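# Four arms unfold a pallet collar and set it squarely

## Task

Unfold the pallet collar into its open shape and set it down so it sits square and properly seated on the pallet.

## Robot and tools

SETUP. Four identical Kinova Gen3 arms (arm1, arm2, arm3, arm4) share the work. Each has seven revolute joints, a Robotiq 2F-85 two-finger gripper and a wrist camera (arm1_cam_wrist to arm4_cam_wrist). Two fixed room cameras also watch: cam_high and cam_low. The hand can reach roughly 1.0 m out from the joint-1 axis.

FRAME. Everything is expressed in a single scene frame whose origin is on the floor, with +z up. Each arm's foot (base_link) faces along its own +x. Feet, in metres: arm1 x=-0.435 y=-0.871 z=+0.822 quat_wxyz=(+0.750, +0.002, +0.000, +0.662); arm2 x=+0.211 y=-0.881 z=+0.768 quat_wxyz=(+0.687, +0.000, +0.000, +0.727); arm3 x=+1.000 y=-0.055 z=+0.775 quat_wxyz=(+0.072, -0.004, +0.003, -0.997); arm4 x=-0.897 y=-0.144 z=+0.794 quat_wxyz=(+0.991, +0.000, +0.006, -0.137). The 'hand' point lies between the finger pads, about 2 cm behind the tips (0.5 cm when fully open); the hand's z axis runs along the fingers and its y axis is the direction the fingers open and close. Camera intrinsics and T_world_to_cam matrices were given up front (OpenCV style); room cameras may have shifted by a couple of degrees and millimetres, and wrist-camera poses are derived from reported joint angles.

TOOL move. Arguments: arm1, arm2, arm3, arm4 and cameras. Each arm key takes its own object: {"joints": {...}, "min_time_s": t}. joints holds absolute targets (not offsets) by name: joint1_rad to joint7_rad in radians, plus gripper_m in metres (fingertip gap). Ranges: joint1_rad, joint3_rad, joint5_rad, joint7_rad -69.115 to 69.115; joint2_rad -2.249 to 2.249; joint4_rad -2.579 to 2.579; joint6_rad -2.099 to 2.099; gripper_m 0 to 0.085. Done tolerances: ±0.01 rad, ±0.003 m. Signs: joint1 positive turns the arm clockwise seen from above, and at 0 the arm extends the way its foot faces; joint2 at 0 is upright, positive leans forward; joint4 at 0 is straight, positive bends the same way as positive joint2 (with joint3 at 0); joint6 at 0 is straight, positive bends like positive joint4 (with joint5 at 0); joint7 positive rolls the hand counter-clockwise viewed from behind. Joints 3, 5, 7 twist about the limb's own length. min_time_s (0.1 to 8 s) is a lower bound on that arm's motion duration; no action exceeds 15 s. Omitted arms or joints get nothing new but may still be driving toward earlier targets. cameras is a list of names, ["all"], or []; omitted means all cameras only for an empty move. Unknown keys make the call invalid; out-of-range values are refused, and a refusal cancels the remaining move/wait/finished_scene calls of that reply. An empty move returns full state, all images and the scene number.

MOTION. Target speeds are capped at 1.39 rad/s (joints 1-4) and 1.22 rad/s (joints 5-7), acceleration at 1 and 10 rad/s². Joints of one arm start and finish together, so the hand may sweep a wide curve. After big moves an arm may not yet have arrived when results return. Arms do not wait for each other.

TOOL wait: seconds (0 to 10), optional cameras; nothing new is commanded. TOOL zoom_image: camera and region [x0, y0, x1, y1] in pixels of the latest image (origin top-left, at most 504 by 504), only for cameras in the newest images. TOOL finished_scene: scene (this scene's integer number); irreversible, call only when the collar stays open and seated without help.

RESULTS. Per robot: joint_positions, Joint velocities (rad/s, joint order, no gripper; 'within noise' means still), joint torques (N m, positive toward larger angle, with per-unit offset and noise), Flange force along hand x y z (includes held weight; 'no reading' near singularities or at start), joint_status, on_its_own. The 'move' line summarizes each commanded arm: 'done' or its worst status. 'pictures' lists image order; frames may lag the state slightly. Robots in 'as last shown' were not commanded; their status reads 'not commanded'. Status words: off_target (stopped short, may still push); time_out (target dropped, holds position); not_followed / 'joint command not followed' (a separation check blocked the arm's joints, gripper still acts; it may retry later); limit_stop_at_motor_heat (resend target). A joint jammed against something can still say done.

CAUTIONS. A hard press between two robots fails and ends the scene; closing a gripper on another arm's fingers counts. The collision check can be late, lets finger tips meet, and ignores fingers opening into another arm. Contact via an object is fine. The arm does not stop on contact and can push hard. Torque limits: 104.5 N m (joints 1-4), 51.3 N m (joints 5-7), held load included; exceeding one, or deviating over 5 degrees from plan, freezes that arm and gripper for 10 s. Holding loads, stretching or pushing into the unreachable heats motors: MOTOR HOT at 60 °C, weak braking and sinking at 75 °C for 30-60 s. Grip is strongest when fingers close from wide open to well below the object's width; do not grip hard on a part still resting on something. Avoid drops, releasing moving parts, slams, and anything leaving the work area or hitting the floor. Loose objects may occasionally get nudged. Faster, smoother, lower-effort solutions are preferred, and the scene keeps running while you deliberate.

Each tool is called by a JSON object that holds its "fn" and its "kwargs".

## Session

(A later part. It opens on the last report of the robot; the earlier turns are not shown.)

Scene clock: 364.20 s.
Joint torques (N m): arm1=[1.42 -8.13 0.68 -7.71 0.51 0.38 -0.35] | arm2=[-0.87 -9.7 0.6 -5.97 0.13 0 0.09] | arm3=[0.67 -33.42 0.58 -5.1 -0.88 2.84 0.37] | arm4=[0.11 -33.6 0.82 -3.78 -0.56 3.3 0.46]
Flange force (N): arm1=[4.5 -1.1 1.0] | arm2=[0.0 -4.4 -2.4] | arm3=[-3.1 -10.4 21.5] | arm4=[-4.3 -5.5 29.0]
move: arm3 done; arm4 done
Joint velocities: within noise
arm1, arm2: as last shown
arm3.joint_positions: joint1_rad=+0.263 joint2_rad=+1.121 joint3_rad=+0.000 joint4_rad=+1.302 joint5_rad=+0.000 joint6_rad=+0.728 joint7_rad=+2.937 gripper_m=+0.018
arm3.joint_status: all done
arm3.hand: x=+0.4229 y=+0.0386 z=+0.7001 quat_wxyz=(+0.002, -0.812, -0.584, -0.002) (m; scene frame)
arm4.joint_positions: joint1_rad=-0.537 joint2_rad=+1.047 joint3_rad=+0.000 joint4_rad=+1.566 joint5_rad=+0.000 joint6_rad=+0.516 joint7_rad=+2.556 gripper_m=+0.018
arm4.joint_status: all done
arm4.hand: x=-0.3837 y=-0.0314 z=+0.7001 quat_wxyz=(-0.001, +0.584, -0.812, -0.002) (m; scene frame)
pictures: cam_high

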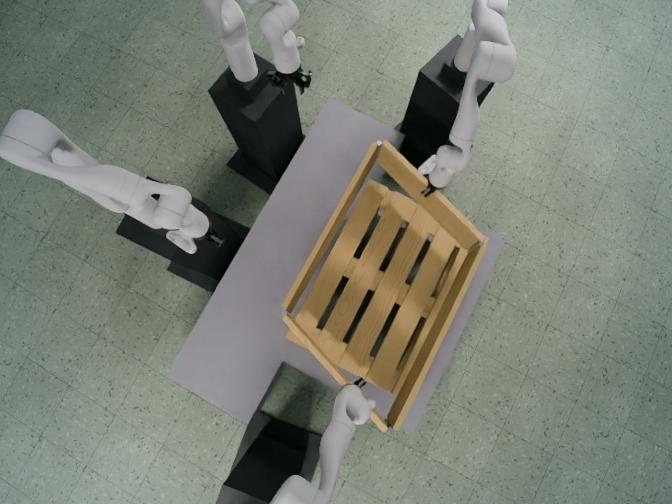

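{"fn": "move", "kwargs": {"arm3": {"joints": {"joint1_rad": 0.3261, "joint2_rad": 1.1814, "joint4_rad": 1.1378, "joint6_rad": 0.8316, "joint7_rad": 3.1665}, "min_time_s": 2.2}, "arm4": {"joints": {"joint1_rad": -0.6098, "joint2_rad": 1.043, "joint4_rad": 1.5813, "joint6_rad": 0.5055, "joint7_rad": 2.6494}, "min_time_s": 2.2}, "cameras": ["arm3_cam_wrist", "arm4_cam_wrist", "cam_high", "cam_low"]}}

Scene clock: 369.13 s.
Joint torques (N m): arm1=[1.42 -8.21 0.69 -7.72 0.5 0.37 -0.34] | arm2=[-0.95 -9.74 0.53 -5.88 0.12 -0.01 0.14] | arm3=[0.84 -35.87 0.72 -7.44 -0.99 2.59 0.31] | arm4=[0.12 -33.91 0.96 -4.71 -0.53 2.72 0.41]
Flange force (N): arm1=[4.4 -0.9 1.1] | arm2=[0.1 -4.7 -2.5] | arm3=[-1.0 -7.9 21.8] | arm4=[-2.8 -4.0 28.7]
move: arm3 done; arm4 done
Joint velocities: within noise
arm1, arm2: as last shown
arm3.joint_positions: joint1_rad=+0.326 joint2_rad=+1.181 joint3_rad=+0.000 joint4_rad=+1.138 joint5_rad=+0.000 joint6_rad=+0.832 joint7_rad=+3.167 gripper_m=+0.018
arm3.joint_status: all done
arm3.hand: x=+0.3969 y=+0.0808 z=+0.7002 quat_wxyz=(+0.001, -0.760, -0.650, -0.002) (m; scene frame)
arm4.joint_positions: joint1_rad=-0.610 joint2_rad=+1.043 joint3_rad=+0.000 joint4_rad=+1.581 joint5_rad=+0.000 joint6_rad=+0.505 joint7_rad=+2.649 gripper_m=+0.018
arm4.joint_status: all done
arm4.hand: x=-0.3968 y=+0.0045 z=+0.7001 quat_wxyz=(-0.001, +0.649, -0.761, -0.003) (m; scene frame)
pictures: arm3_cam_wrist, arm4_cam_wrist, cam_high, cam_low
camera_calibration:
arm3_cam_wrist: T_world_to_cam=[[0.989428, -0.145022, -0.000144253, -0.381656], [-0.145014, -0.989389, 0.00896497, 0.183697], [-0.00144284, -0.00884928, -0.99996, 0.848922], [0, 0, 0, 1]] pos_world=[0.405485, 0.133912, 0.847186]
arm4_cam_wrist: T_world_to_cam=[[-0.988319, 0.152173, 0.00830022, -0.400463], [0.152211, 0.988339, 0.00417541, 0.103682], [-0.00756805, 0.00539002, -0.999957, 0.845861], [0, 0, 0, 1]] pos_world=[-0.405165, -0.0460923, 0.848715]

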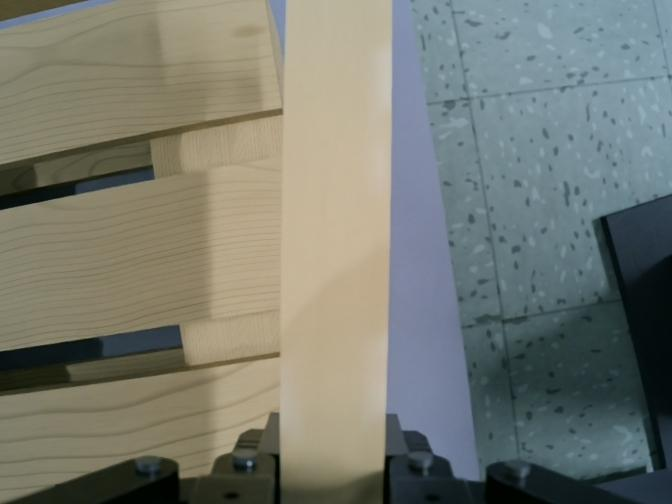

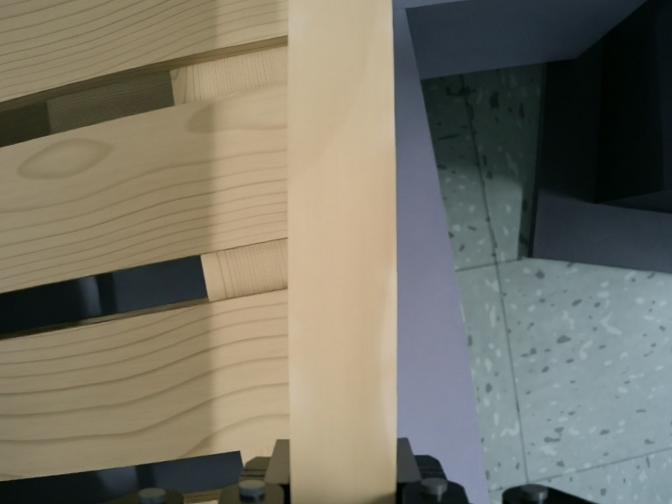

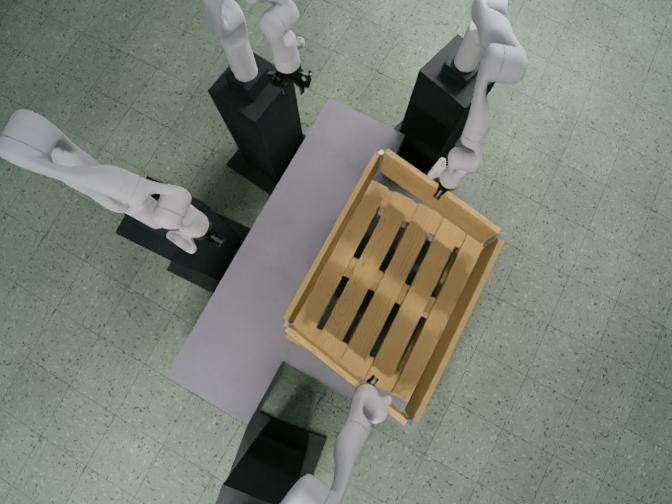

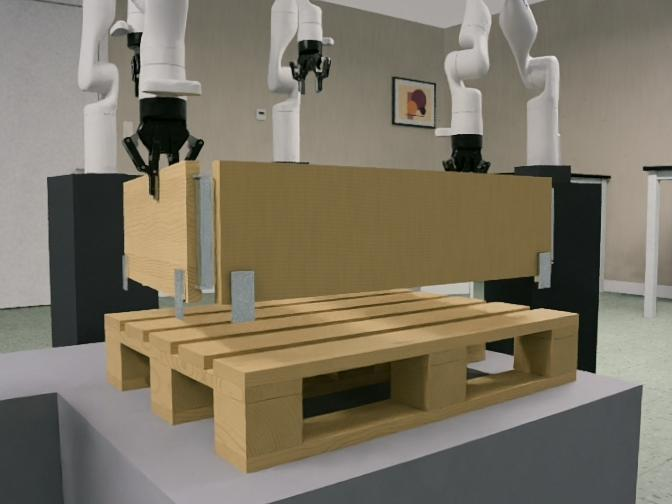

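{"fn": "move", "kwargs": {"arm3": {"joints": {"joint1_rad": 0.3675, "joint2_rad": 1.2545, "joint4_rad": 0.9477, "joint6_rad": 0.9487, "joint7_rad": 3.3745}, "min_time_s": 2.2}, "arm4": {"joints": {"joint1_rad": -0.6697, "joint2_rad": 1.0381, "joint4_rad": 1.5992, "joint6_rad": 0.4924, "joint7_rad": 2.7562}, "min_time_s": 2.2}, "cameras": ["arm3_cam_wrist", "arm4_cam_wrist", "cam_high", "cam_low"]}}

{"fn": "zoom_image", "kwargs": {"camera": "cam_high", "region": [270, 130, 520, 430]}}

{"fn": "zoom_image", "kwargs": {"camera": "cam_low", "region": [100, 140, 604, 504]}}

Scene clock: 374.73 s.
Joint torques (N m): arm1=[1.39 -8.17 0.68 -7.75 0.47 0.38 -0.34] | arm2=[-0.97 -9.76 0.63 -6.01 0.14 0.01 0.06] | arm3=[1.27 -37.44 1.06 -7.95 -0.94 3.33 0.4] | arm4=[-0.55 -32.58 0.18 -3.3 -0.55 3.38 0.57]
Flange force (N): arm1=[4.5 -1.1 1.1] | arm2=[0.3 -4.5 -2.1] | arm3=[0.4 -9.8 22.5] | arm4=[-2.0 -6.1 28.1]
move: arm3 done; arm4 done
Joint velocities: within noise
arm1, arm2: as last shown
arm3.joint_positions: joint1_rad=+0.368 joint2_rad=+1.254 joint3_rad=+0.000 joint4_rad=+0.948 joint5_rad=+0.000 joint6_rad=+0.949 joint7_rad=+3.374 gripper_m=+0.018
arm3.joint_status: all done
arm3.hand: x=+0.3698 y=+0.1131 z=+0.7001 quat_wxyz=(+0.001, -0.704, -0.711, -0.002) (m; scene frame)
arm4.joint_positions: joint1_rad=-0.670 joint2_rad=+1.038 joint3_rad=+0.000 joint4_rad=+1.599 joint5_rad=+0.000 joint6_rad=+0.492 joint7_rad=+2.756 gripper_m=+0.018
arm4.joint_status: all done
arm4.hand: x=-0.4109 y=+0.0325 z=+0.7001 quat_wxyz=(-0.002, +0.710, -0.704, -0.003) (m; scene frame)
pictures: arm3_cam_wrist, arm4_cam_wrist, cam_high, cam_low
camera_calibration:
arm3_cam_wrist: T_world_to_cam=[[0.99978, 0.0209881, 0.000546793, -0.373253], [0.0209821, -0.999735, 0.00942121, 0.15125], [0.000744381, -0.00940766, -0.999955, 0.848346], [0, 0, 0, 1]] pos_world=[0.369366, 0.167024, 0.847087]
arm4_cam_wrist: T_world_to_cam=[[-0.999874, -0.01394, 0.00761216, -0.417341], [-0.0139008, 0.99989, 0.00518702, 0.00880217], [-0.00768363, 0.00508055, -0.999958, 0.845526], [0, 0, 0, 1]] pos_world=[-0.410669, -0.0189147, 0.848622]

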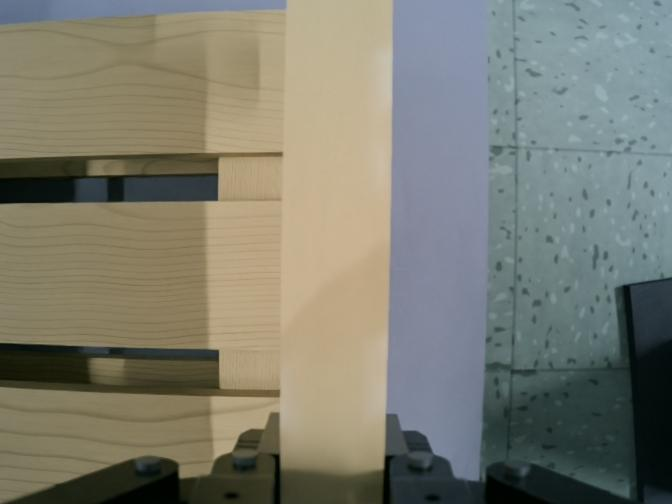

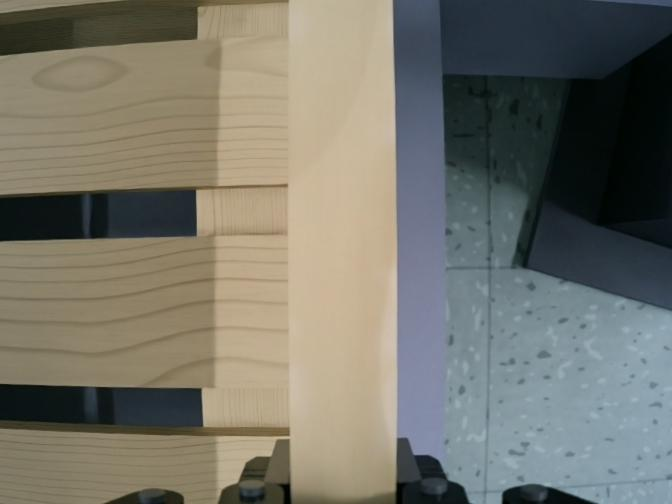

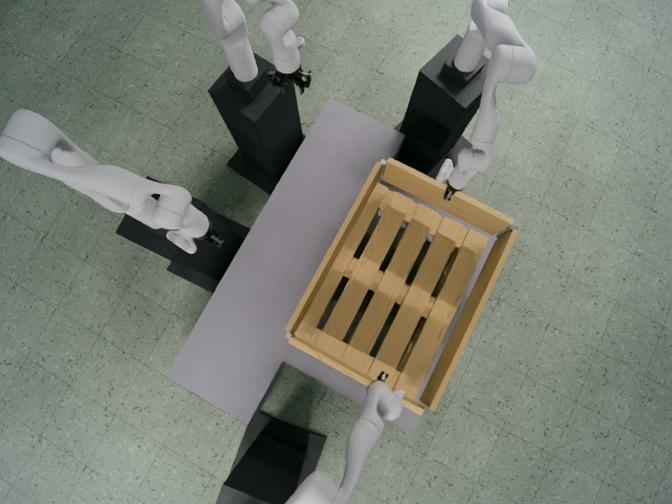

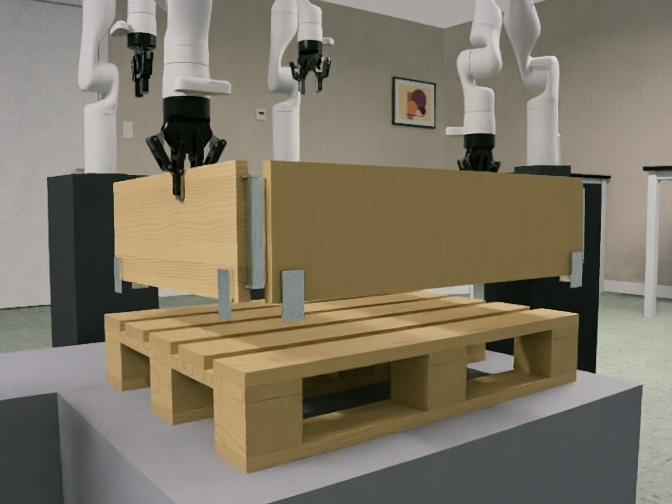

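Scaled by 1.680 from the camera's 672x504 image, which has a finer 960x720 frame.

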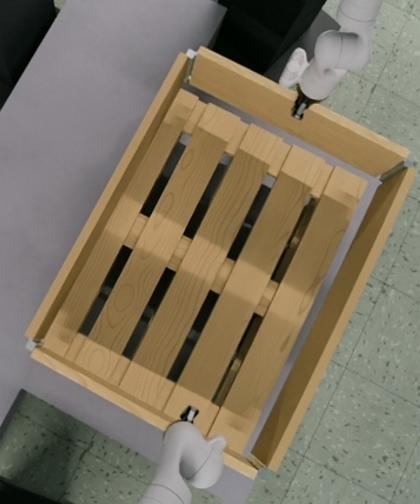

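Scaled by 1.000.

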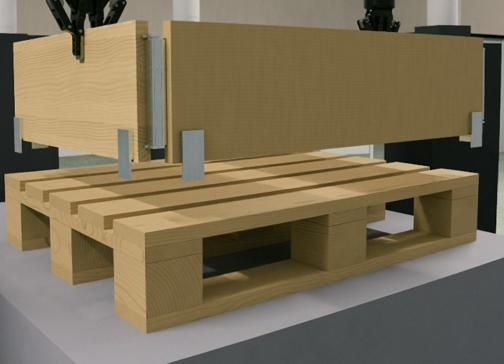

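{"fn": "zoom_image", "kwargs": {"camera": "arm3_cam_wrist", "region": [150, 130, 410, 410]}}

{"fn": "zoom_image", "kwargs": {"camera": "arm4_cam_wrist", "region": [150, 160, 410, 440]}}

Scaled by 1.800.

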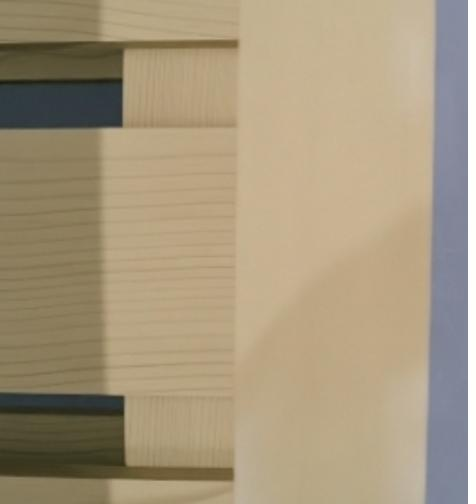

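Scaled by 1.800.

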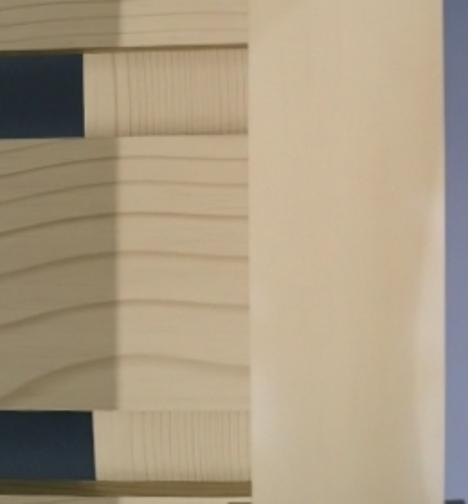

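{"fn": "move", "kwargs": {"arm3": {"joints": {"joint1_rad": 0.3795, "joint2_rad": 1.3057, "joint4_rad": 0.9334, "joint6_rad": 0.9119, "joint7_rad": 3.3961}, "min_time_s": 2}, "arm4": {"joints": {"joint1_rad": -0.6661, "joint2_rad": 1.1062, "joint4_rad": 1.5638, "joint6_rad": 0.4598, "joint7_rad": 2.7694}, "min_time_s": 2}, "arm1": {"joints": {"joint1_rad": -0.0564, "joint2_rad": 1.1034, "joint4_rad": 1.8199, "joint6_rad": 0.2183, "joint7_rad": -1.5027}, "min_time_s": 3}, "arm2": {"joints": {"joint1_rad": 0.3234, "joint2_rad": 0.9971, "joint4_rad": 1.7497, "joint6_rad": 0.3948, "joint7_rad": 4.979}, "min_time_s": 3}, "cameras": ["all"]}}

Scene clock: 394.67 s.
Joint torques (N m): arm1=[1.41 -19.47 1.05 -2.7 0.53 0.28 -0.33] | arm2=[-0.92 -21.18 0.88 -2.16 0.1 -0.03 0.06] | arm3=[0.84 -39.08 0.64 -9.84 -1.27 2 0.15] | arm4=[0.41 -34.25 1.26 -5.03 -0.44 2.29 0.42]
Flange force (N): arm1=[-3.3 -3.7 -0.7] | arm2=[4.6 3.8 1.6] | arm3=[0.2 -4.7 22.7] | arm4=[-2.0 -1.5 27.8]
move: arm1 done; arm2 done; arm3 done; arm4 done
Joint velocities: within noise
arm1.joint_positions: joint1_rad=-0.056 joint2_rad=+1.103 joint3_rad=+0.000 joint4_rad=+1.820 joint5_rad=+0.000 joint6_rad=+0.218 joint7_rad=-1.503 gripper_m=+0.050
arm1.joint_status: all done
arm1.hand: x=-0.3800 y=-0.4293 z=+0.6796 quat_wxyz=(+0.002, -0.707, -0.707, +0.000) (m; scene frame)
arm2.joint_positions: joint1_rad=+0.323 joint2_rad=+0.997 joint3_rad=+0.000 joint4_rad=+1.750 joint5_rad=+0.000 joint6_rad=+0.395 joint7_rad=+4.979 gripper_m=+0.050
arm2.joint_status: all done
arm2.hand: x=+0.3607 y=-0.4297 z=+0.6798 quat_wxyz=(+0.000, +0.707, +0.707, +0.000) (m; scene frame)
arm3.joint_positions: joint1_rad=+0.379 joint2_rad=+1.306 joint3_rad=+0.000 joint4_rad=+0.933 joint5_rad=+0.000 joint6_rad=+0.912 joint7_rad=+3.396 gripper_m=+0.018
arm3.joint_status: all done
arm3.hand: x=+0.3725 y=+0.1206 z=+0.6702 quat_wxyz=(+0.001, -0.700, -0.714, -0.002) (m; scene frame)
arm4.joint_positions: joint1_rad=-0.666 joint2_rad=+1.106 joint3_rad=+0.000 joint4_rad=+1.564 joint5_rad=+0.000 joint6_rad=+0.460 joint7_rad=+2.769 gripper_m=+0.018
arm4.joint_status: all done
arm4.hand: x=-0.4064 y=+0.0326 z=+0.6701 quat_wxyz=(-0.002, +0.714, -0.700, -0.003) (m; scene frame)
pictures: arm1_cam_wrist, arm2_cam_wrist, arm3_cam_wrist, arm4_cam_wrist, cam_high, cam_low
camera_calibration:
arm1_cam_wrist: T_world_to_cam=[[0.999458, 0.0125205, 0.0304597, 0.359209], [0.0118763, -0.999704, 0.021238, -0.386229], [0.0307166, -0.0208648, -0.99931, 0.831048], [0, 0, 0, 1]] pos_world=[-0.379954, -0.373273, 0.827736]
arm2_cam_wrist: T_world_to_cam=[[0.999984, 0.00557202, -0.0011035, -0.35885], [0.00557448, -0.999982, 0.00223568, -0.378427], [-0.00109103, -0.0022418, -0.999997, 0.82343], [0, 0, 0, 1]] pos_world=[0.361853, -0.374575, 0.823877]
arm3_cam_wrist: T_world_to_cam=[[0.999532, 0.0305928, 0.000718252, -0.377329], [0.0305845, -0.999487, 0.00954631, 0.155271], [0.00100993, -0.00951987, -0.999954, 0.818436], [0, 0, 0, 1]] pos_world=[0.371576, 0.174526, 0.817187]
arm4_cam_wrist: T_world_to_cam=[[-0.999694, -0.0235365, 0.00758655, -0.412264], [-0.0234987, 0.999711, 0.00504236, 0.00525358], [-0.00770304, 0.00486255, -0.999959, 0.815553], [0, 0, 0, 1]] pos_world=[-0.405733, -0.018921, 0.818621]

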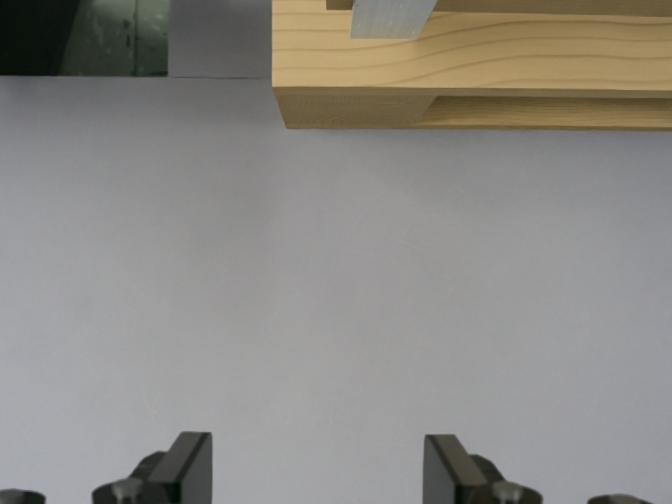

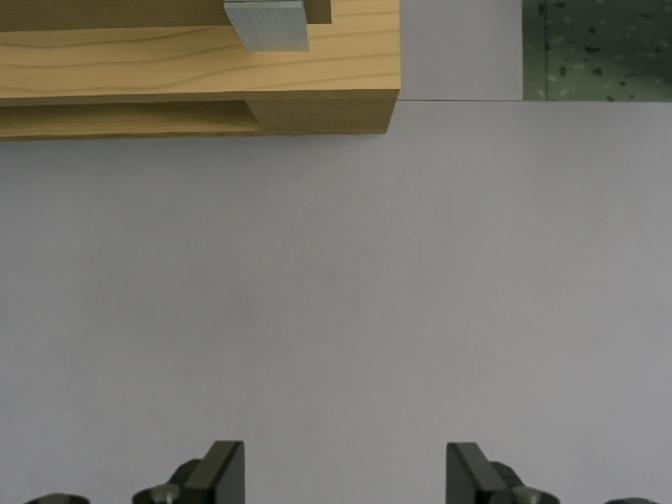

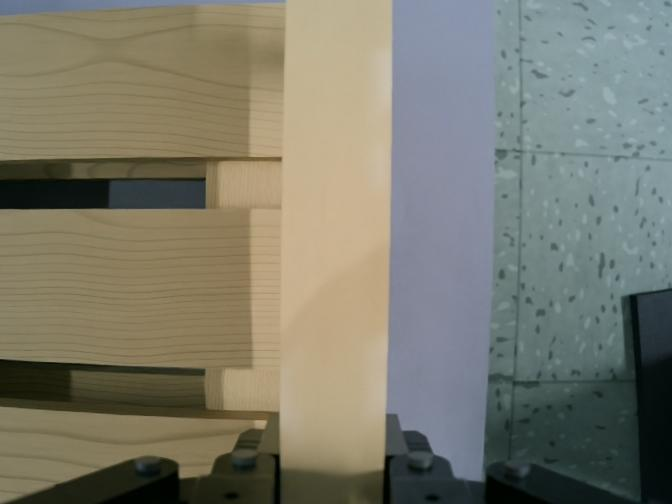

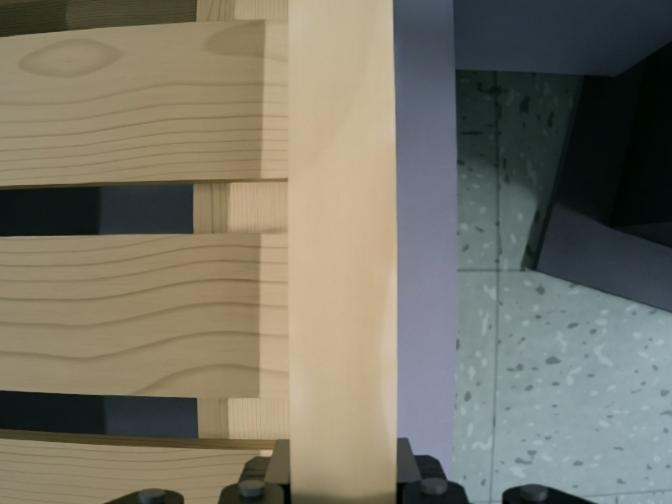

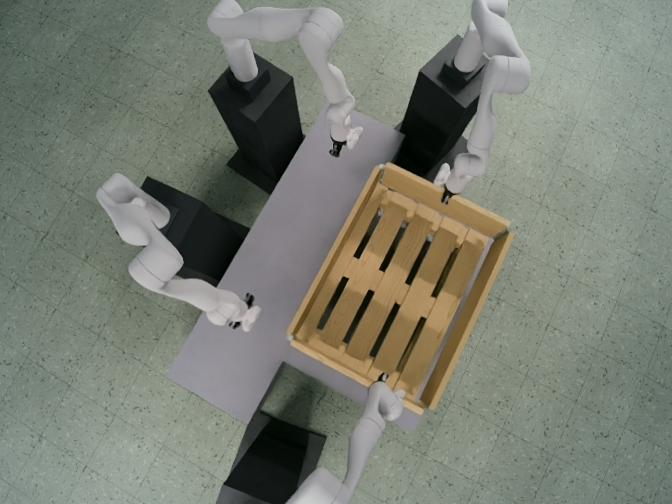

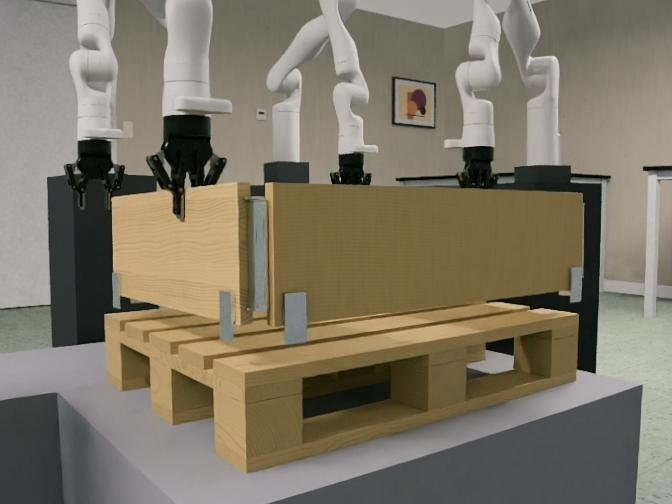

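{"fn": "zoom_image", "kwargs": {"camera": "arm3_cam_wrist", "region": [150, 130, 410, 410]}}

{"fn": "zoom_image", "kwargs": {"camera": "arm4_cam_wrist", "region": [150, 160, 410, 440]}}

{"fn": "zoom_image", "kwargs": {"camera": "arm1_cam_wrist", "region": [240, 0, 480, 150]}}

{"fn": "zoom_image", "kwargs": {"camera": "arm2_cam_wrist", "region": [190, 0, 430, 150]}}

{"fn": "zoom_image", "kwargs": {"camera": "cam_low", "region": [90, 240, 350, 400]}}

{"fn": "zoom_image", "kwargs": {"camera": "cam_low", "region": [440, 240, 640, 400]}}

Scaled by 1.800.

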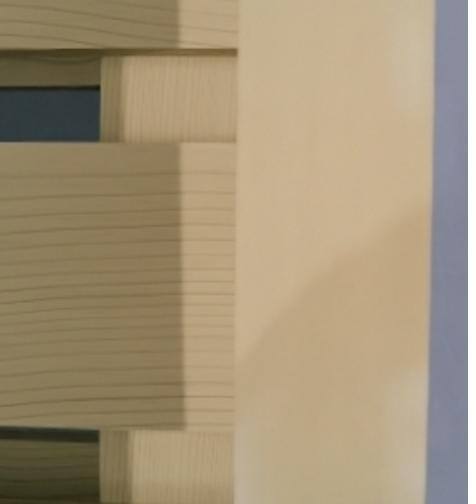

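Scaled by 1.800.

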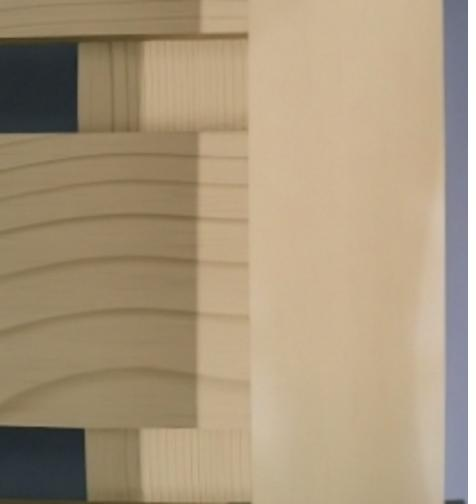

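Scaled by 2.100.

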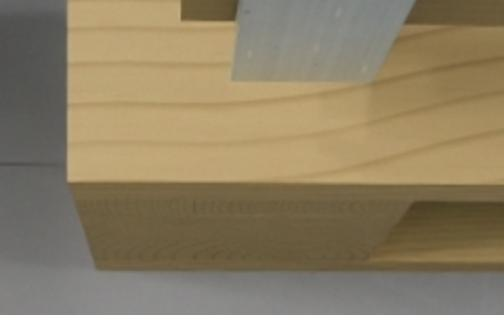

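Scaled by 2.100.

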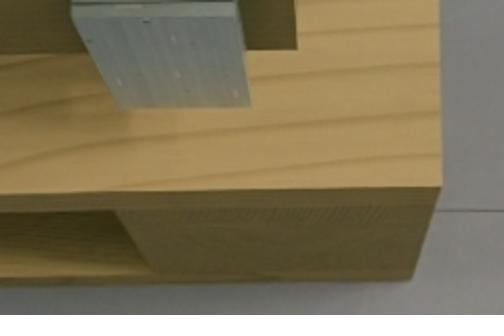

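Scaled by 1.938 from the camera's 672x504 image, which has a finer 960x720 frame.

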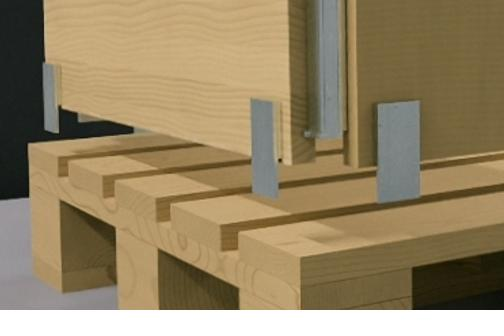

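Scaled by 2.520 from the camera's 672x504 image, which has a finer 960x720 frame.

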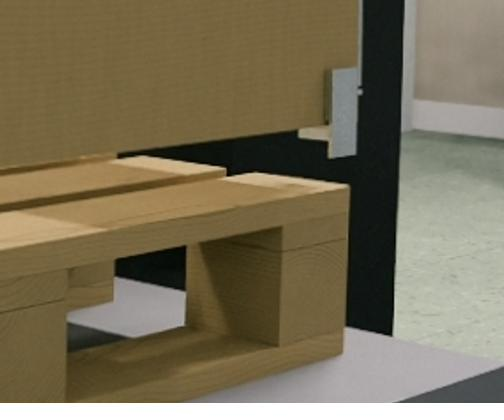

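{"fn": "zoom_image", "kwargs": {"camera": "cam_low", "region": [230, 170, 310, 360]}}

{"fn": "zoom_image", "kwargs": {"camera": "cam_low", "region": [90, 170, 270, 350]}}

{"fn": "zoom_image", "kwargs": {"camera": "cam_low", "region": [520, 180, 620, 320]}}

Scaled by 2.653 from the camera's 672x504 image, which has a finer 960x720 frame.

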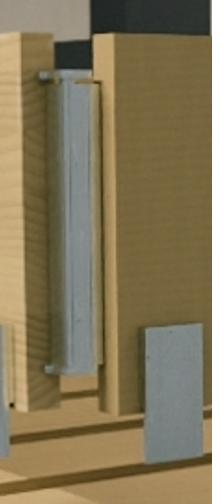

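Scaled by 2.800 from the camera's 672x504 image, which has a finer 960x720 frame.

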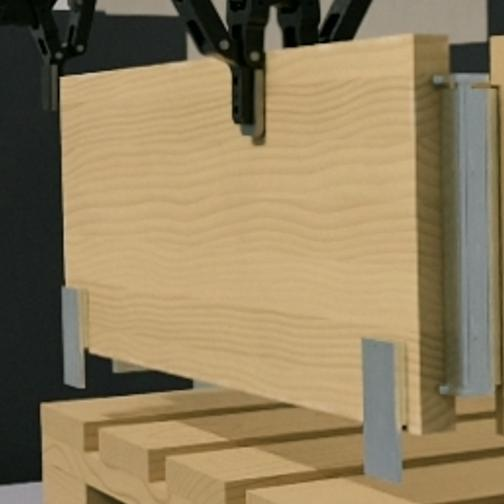

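Scaled by 3.600 from the camera's 672x504 image, which has a finer 960x720 frame.

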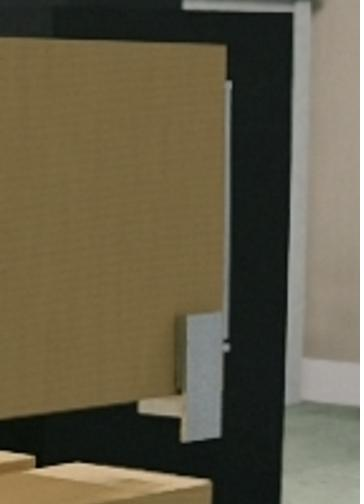

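{"fn": "move", "kwargs": {"arm3": {"joints": {"joint1_rad": 0.355, "joint2_rad": 1.2575, "joint4_rad": 0.9997, "joint6_rad": 0.8938, "joint7_rad": 3.3716}, "min_time_s": 2}, "arm4": {"joints": {"joint1_rad": -0.6248, "joint2_rad": 1.072, "joint4_rad": 1.5811, "joint6_rad": 0.4767, "joint7_rad": 2.8107}, "min_time_s": 2}, "cameras": ["arm1_cam_wrist", "arm2_cam_wrist", "cam_high", "cam_low"]}}

{"fn": "zoom_image", "kwargs": {"camera": "cam_high", "region": [280, 150, 400, 270]}}

{"fn": "zoom_image", "kwargs": {"camera": "cam_high", "region": [270, 270, 390, 390]}}

{"fn": "zoom_image", "kwargs": {"camera": "cam_high", "region": [380, 300, 500, 420]}}

{"fn": "zoom_image", "kwargs": {"camera": "cam_high", "region": [410, 180, 530, 300]}}

{"fn": "zoom_image", "kwargs": {"camera": "cam_low", "region": [90, 170, 350, 390]}}

Scene clock: 439.70 s.
Joint torques (N m): arm1=[1.44 -19.53 1.02 -2.72 0.5 0.3 -0.38] | arm2=[-0.98 -21.17 0.98 -2.16 0.07 -0.05 0.03] | arm3=[0.91 -38.33 0.83 -9.67 -1.19 1.88 0.05] | arm4=[0.76 -34.69 1.73 -5.79 -0.41 1.89 0.32]
Flange force (N): arm1=[-3.3 -3.7 -0.6] | arm2=[4.6 4.0 1.6] | arm3=[0.0 -4.5 22.2] | arm4=[-2.3 -1.3 28.2]
move: arm3 done; arm4 done
Joint velocities: within noise
arm1, arm2: as last shown
arm3.joint_positions: joint1_rad=+0.355 joint2_rad=+1.257 joint3_rad=+0.000 joint4_rad=+1.000 joint5_rad=+0.000 joint6_rad=+0.894 joint7_rad=+3.372 gripper_m=+0.018
arm3.joint_status: all done
arm3.hand: x=+0.3777 y=+0.1032 z=+0.6851 quat_wxyz=(+0.001, -0.700, -0.714, -0.002) (m; scene frame)
arm4.joint_positions: joint1_rad=-0.625 joint2_rad=+1.072 joint3_rad=+0.000 joint4_rad=+1.581 joint5_rad=+0.000 joint6_rad=+0.477 joint7_rad=+2.811 gripper_m=+0.018
arm4.joint_status: all done
arm4.hand: x=-0.4011 y=+0.0114 z=+0.6852 quat_wxyz=(-0.001, +0.714, -0.700, -0.003) (m; scene frame)
pictures: arm1_cam_wrist, arm2_cam_wrist, cam_high, cam_low
camera_calibration:
arm1_cam_wrist: T_world_to_cam=[[0.999458, 0.0125205, 0.0304597, 0.359209], [0.0118763, -0.999704, 0.021238, -0.386229], [0.0307166, -0.0208648, -0.99931, 0.831048], [0, 0, 0, 1]] pos_world=[-0.379954, -0.373273, 0.827736]
arm2_cam_wrist: T_world_to_cam=[[0.999984, 0.00557202, -0.0011035, -0.35885], [0.00557448, -0.999982, 0.00223568, -0.378427], [-0.00109103, -0.0022418, -0.999997, 0.82343], [0, 0, 0, 1]] pos_world=[0.361853, -0.374575, 0.823877]

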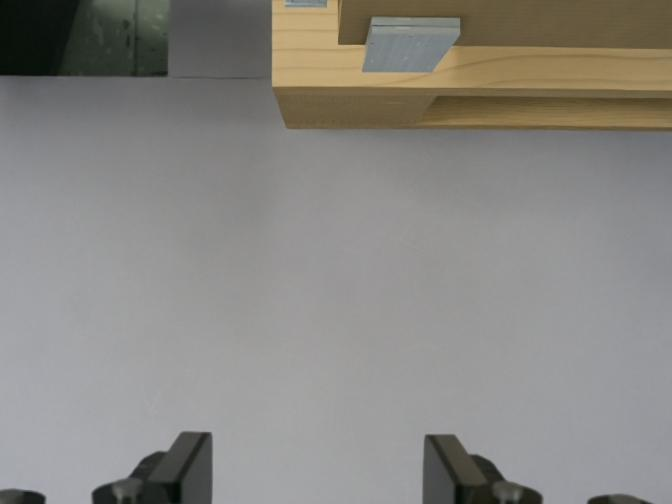

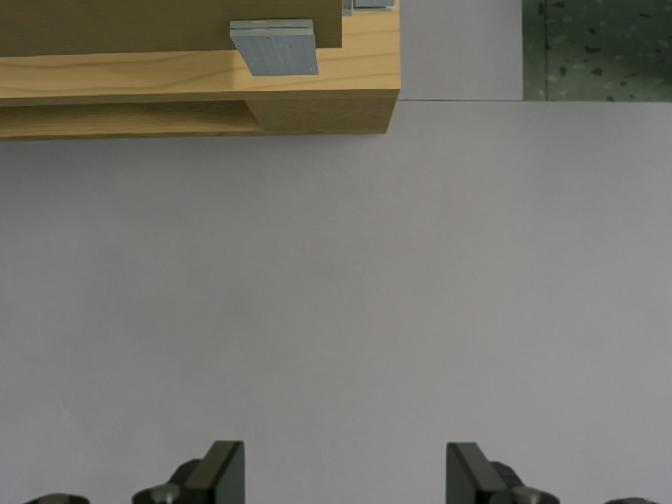

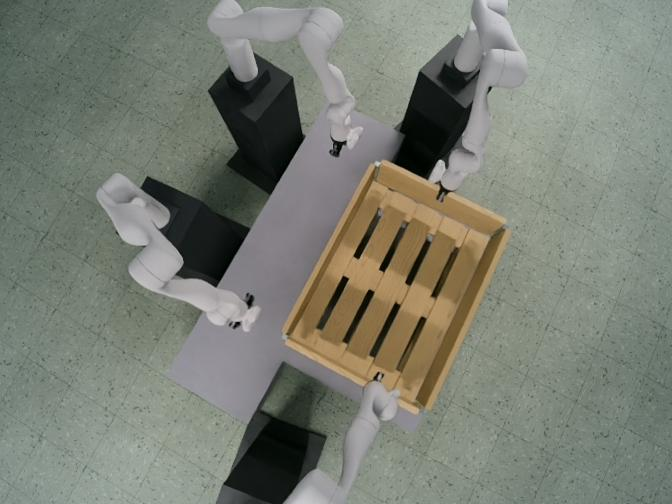

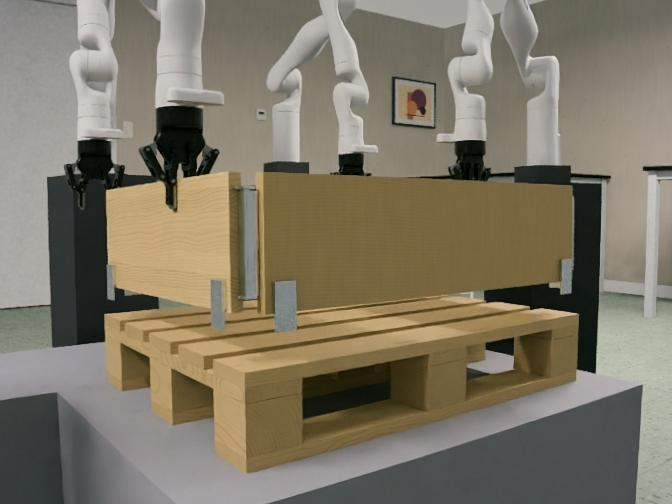

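Scaled by 4.200 from the camera's 672x504 image, which has a finer 960x720 frame.

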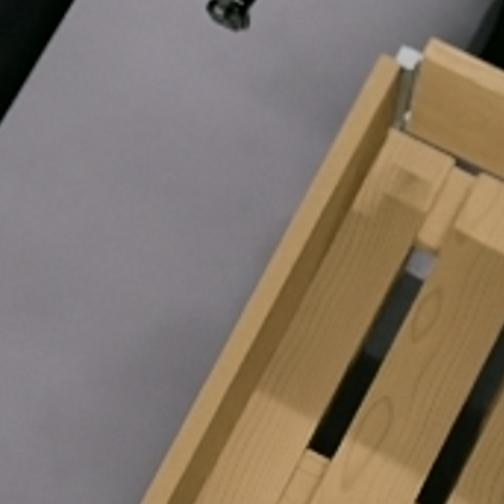

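Scaled by 4.200 from the camera's 672x504 image, which has a finer 960x720 frame.

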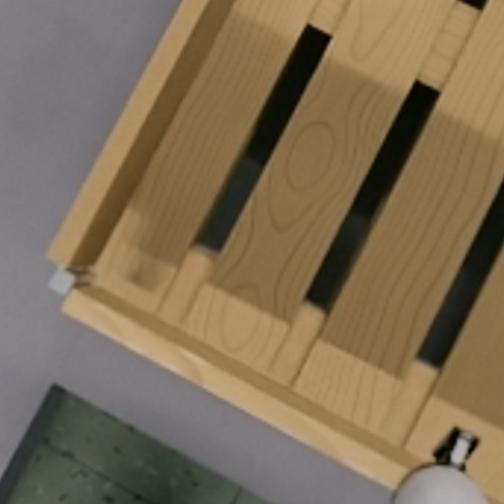

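Scaled by 4.200 from the camera's 672x504 image, which has a finer 960x720 frame.

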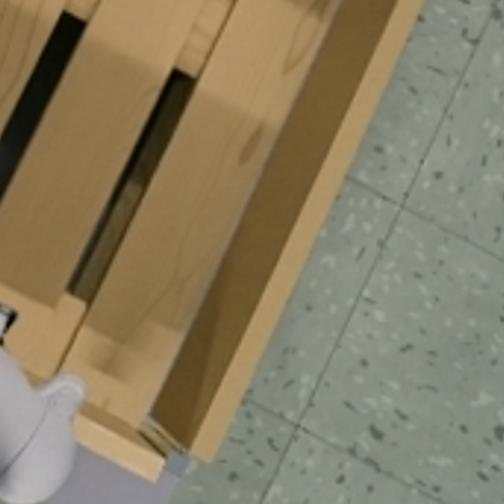

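Scaled by 4.200 from the camera's 672x504 image, which has a finer 960x720 frame.

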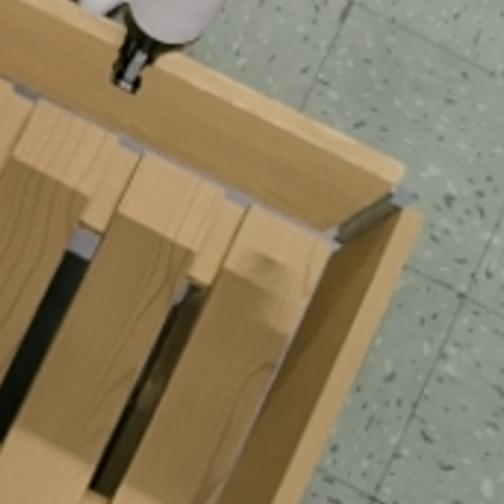

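Scaled by 1.938 from the camera's 672x504 image, which has a finer 960x720 frame.

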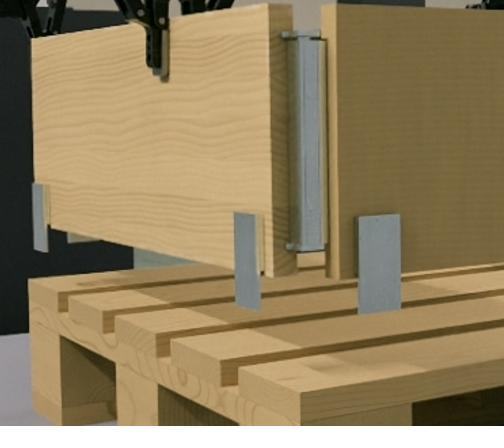

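{"fn": "move", "kwargs": {"arm3": {"joints": {"joint1_rad": 0.3698, "joint2_rad": 1.2621, "joint4_rad": 0.9879, "joint5_rad": -0.0397, "joint6_rad": 0.9077, "joint7_rad": 3.4116}, "min_time_s": 1.5}, "arm4": {"joints": {"joint1_rad": -0.6425, "joint2_rad": 1.0758, "joint4_rad": 1.5678, "joint5_rad": 0.0628, "joint6_rad": 0.4969, "joint7_rad": 2.7375}, "min_time_s": 1.5}, "cameras": ["arm1_cam_wrist", "arm2_cam_wrist", "cam_low"]}}

{"fn": "zoom_image", "kwargs": {"camera": "cam_low", "region": [90, 170, 350, 390]}}

{"fn": "zoom_image", "kwargs": {"camera": "cam_low", "region": [500, 170, 600, 330]}}

Scene clock: 462.83 s.
Joint torques (N m): arm1=[1.44 -19.48 1.03 -2.7 0.55 0.3 -0.37] | arm2=[-0.97 -21.17 0.98 -2.14 0.1 -0.03 0.05] | arm3=[0.37 -41.24 -0.16 -12.48 -1.93 0.29 0.02] | arm4=[1.39 -34.57 2.62 -6.88 -0.29 1.61 0.14]
Flange force (N): arm1=[-3.3 -3.8 -0.7] | arm2=[4.6 3.9 1.6] | arm3=[0.7 -0.6 23.6] | arm4=[-3.0 2.1 26.4]
move: arm3 done; arm4 done
Joint velocities: within noise
arm1, arm2: as last shown
arm3.joint_positions: joint1_rad=+0.370 joint2_rad=+1.262 joint3_rad=+0.000 joint4_rad=+0.988 joint5_rad=-0.040 joint6_rad=+0.908 joint7_rad=+3.412 gripper_m=+0.018
arm3.joint_status: all done
arm3.hand: x=+0.3778 y=+0.1028 z=+0.6852 quat_wxyz=(-0.010, -0.700, -0.714, +0.010) (m; scene frame)
arm4.joint_positions: joint1_rad=-0.643 joint2_rad=+1.076 joint3_rad=+0.000 joint4_rad=+1.568 joint5_rad=+0.063 joint6_rad=+0.497 joint7_rad=+2.737 gripper_m=+0.018
arm4.joint_status: all done
arm4.hand: x=-0.4003 y=+0.0116 z=+0.6853 quat_wxyz=(+0.009, +0.714, -0.700, +0.009) (m; scene frame)
pictures: arm1_cam_wrist, arm2_cam_wrist, cam_low
camera_calibration:
arm1_cam_wrist: T_world_to_cam=[[0.999458, 0.0125205, 0.0304597, 0.359209], [0.0118763, -0.999704, 0.021238, -0.386229], [0.0307166, -0.0208648, -0.99931, 0.831048], [0, 0, 0, 1]] pos_world=[-0.379954, -0.373273, 0.827736]
arm2_cam_wrist: T_world_to_cam=[[0.999984, 0.00557202, -0.0011035, -0.35885], [0.00557448, -0.999982, 0.00223568, -0.378427], [-0.00109103, -0.0022418, -0.999997, 0.82343], [0, 0, 0, 1]] pos_world=[0.361853, -0.374575, 0.823877]

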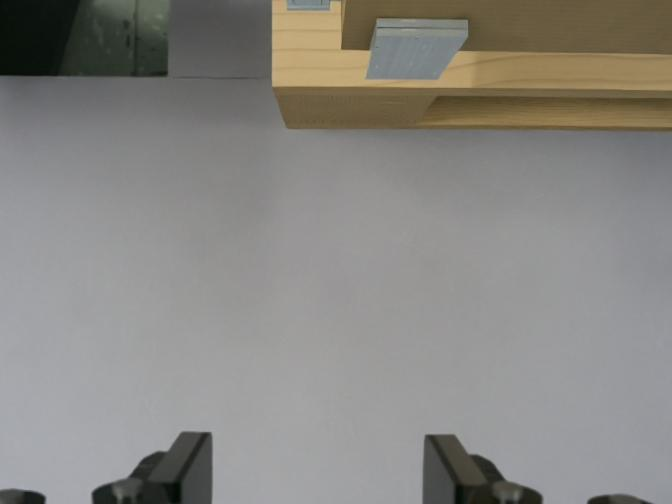

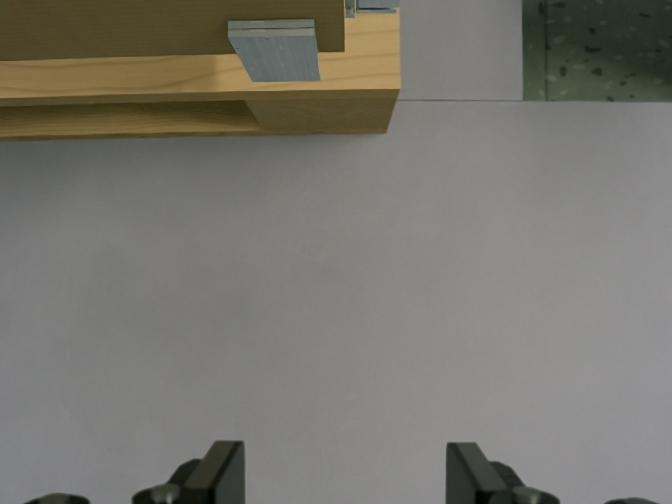

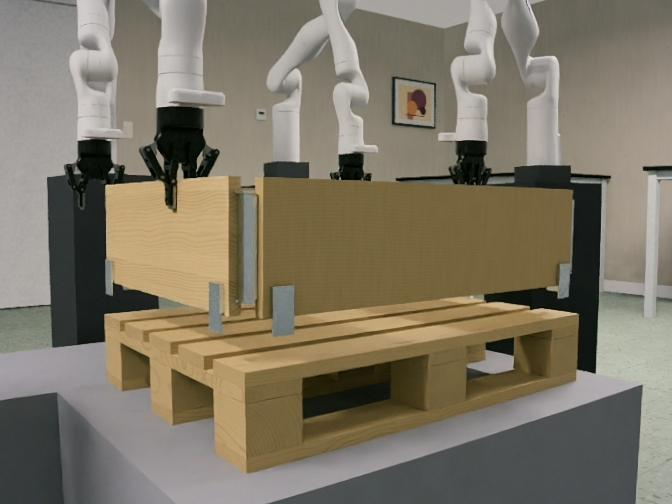

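Scaled by 1.938 from the camera's 672x504 image, which has a finer 960x720 frame.

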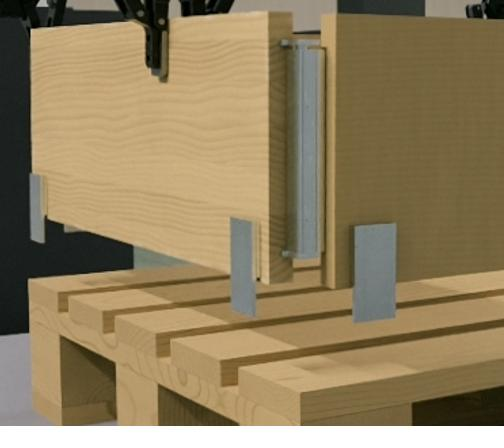

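Scaled by 3.150 from the camera's 672x504 image, which has a finer 960x720 frame.

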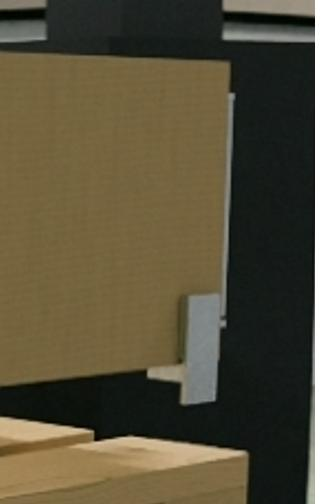

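{"fn": "zoom_image", "kwargs": {"camera": "arm1_cam_wrist", "region": [260, 0, 500, 140]}}

{"fn": "zoom_image", "kwargs": {"camera": "arm2_cam_wrist", "region": [200, 0, 440, 140]}}

Scaled by 2.100.

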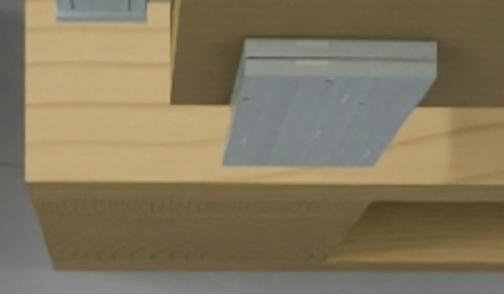

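Scaled by 2.100.

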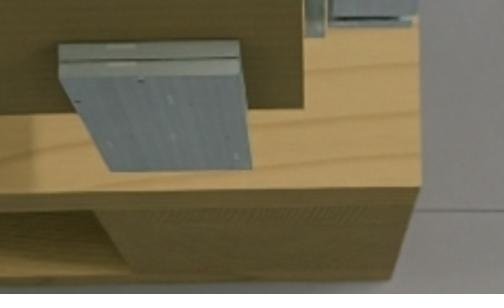

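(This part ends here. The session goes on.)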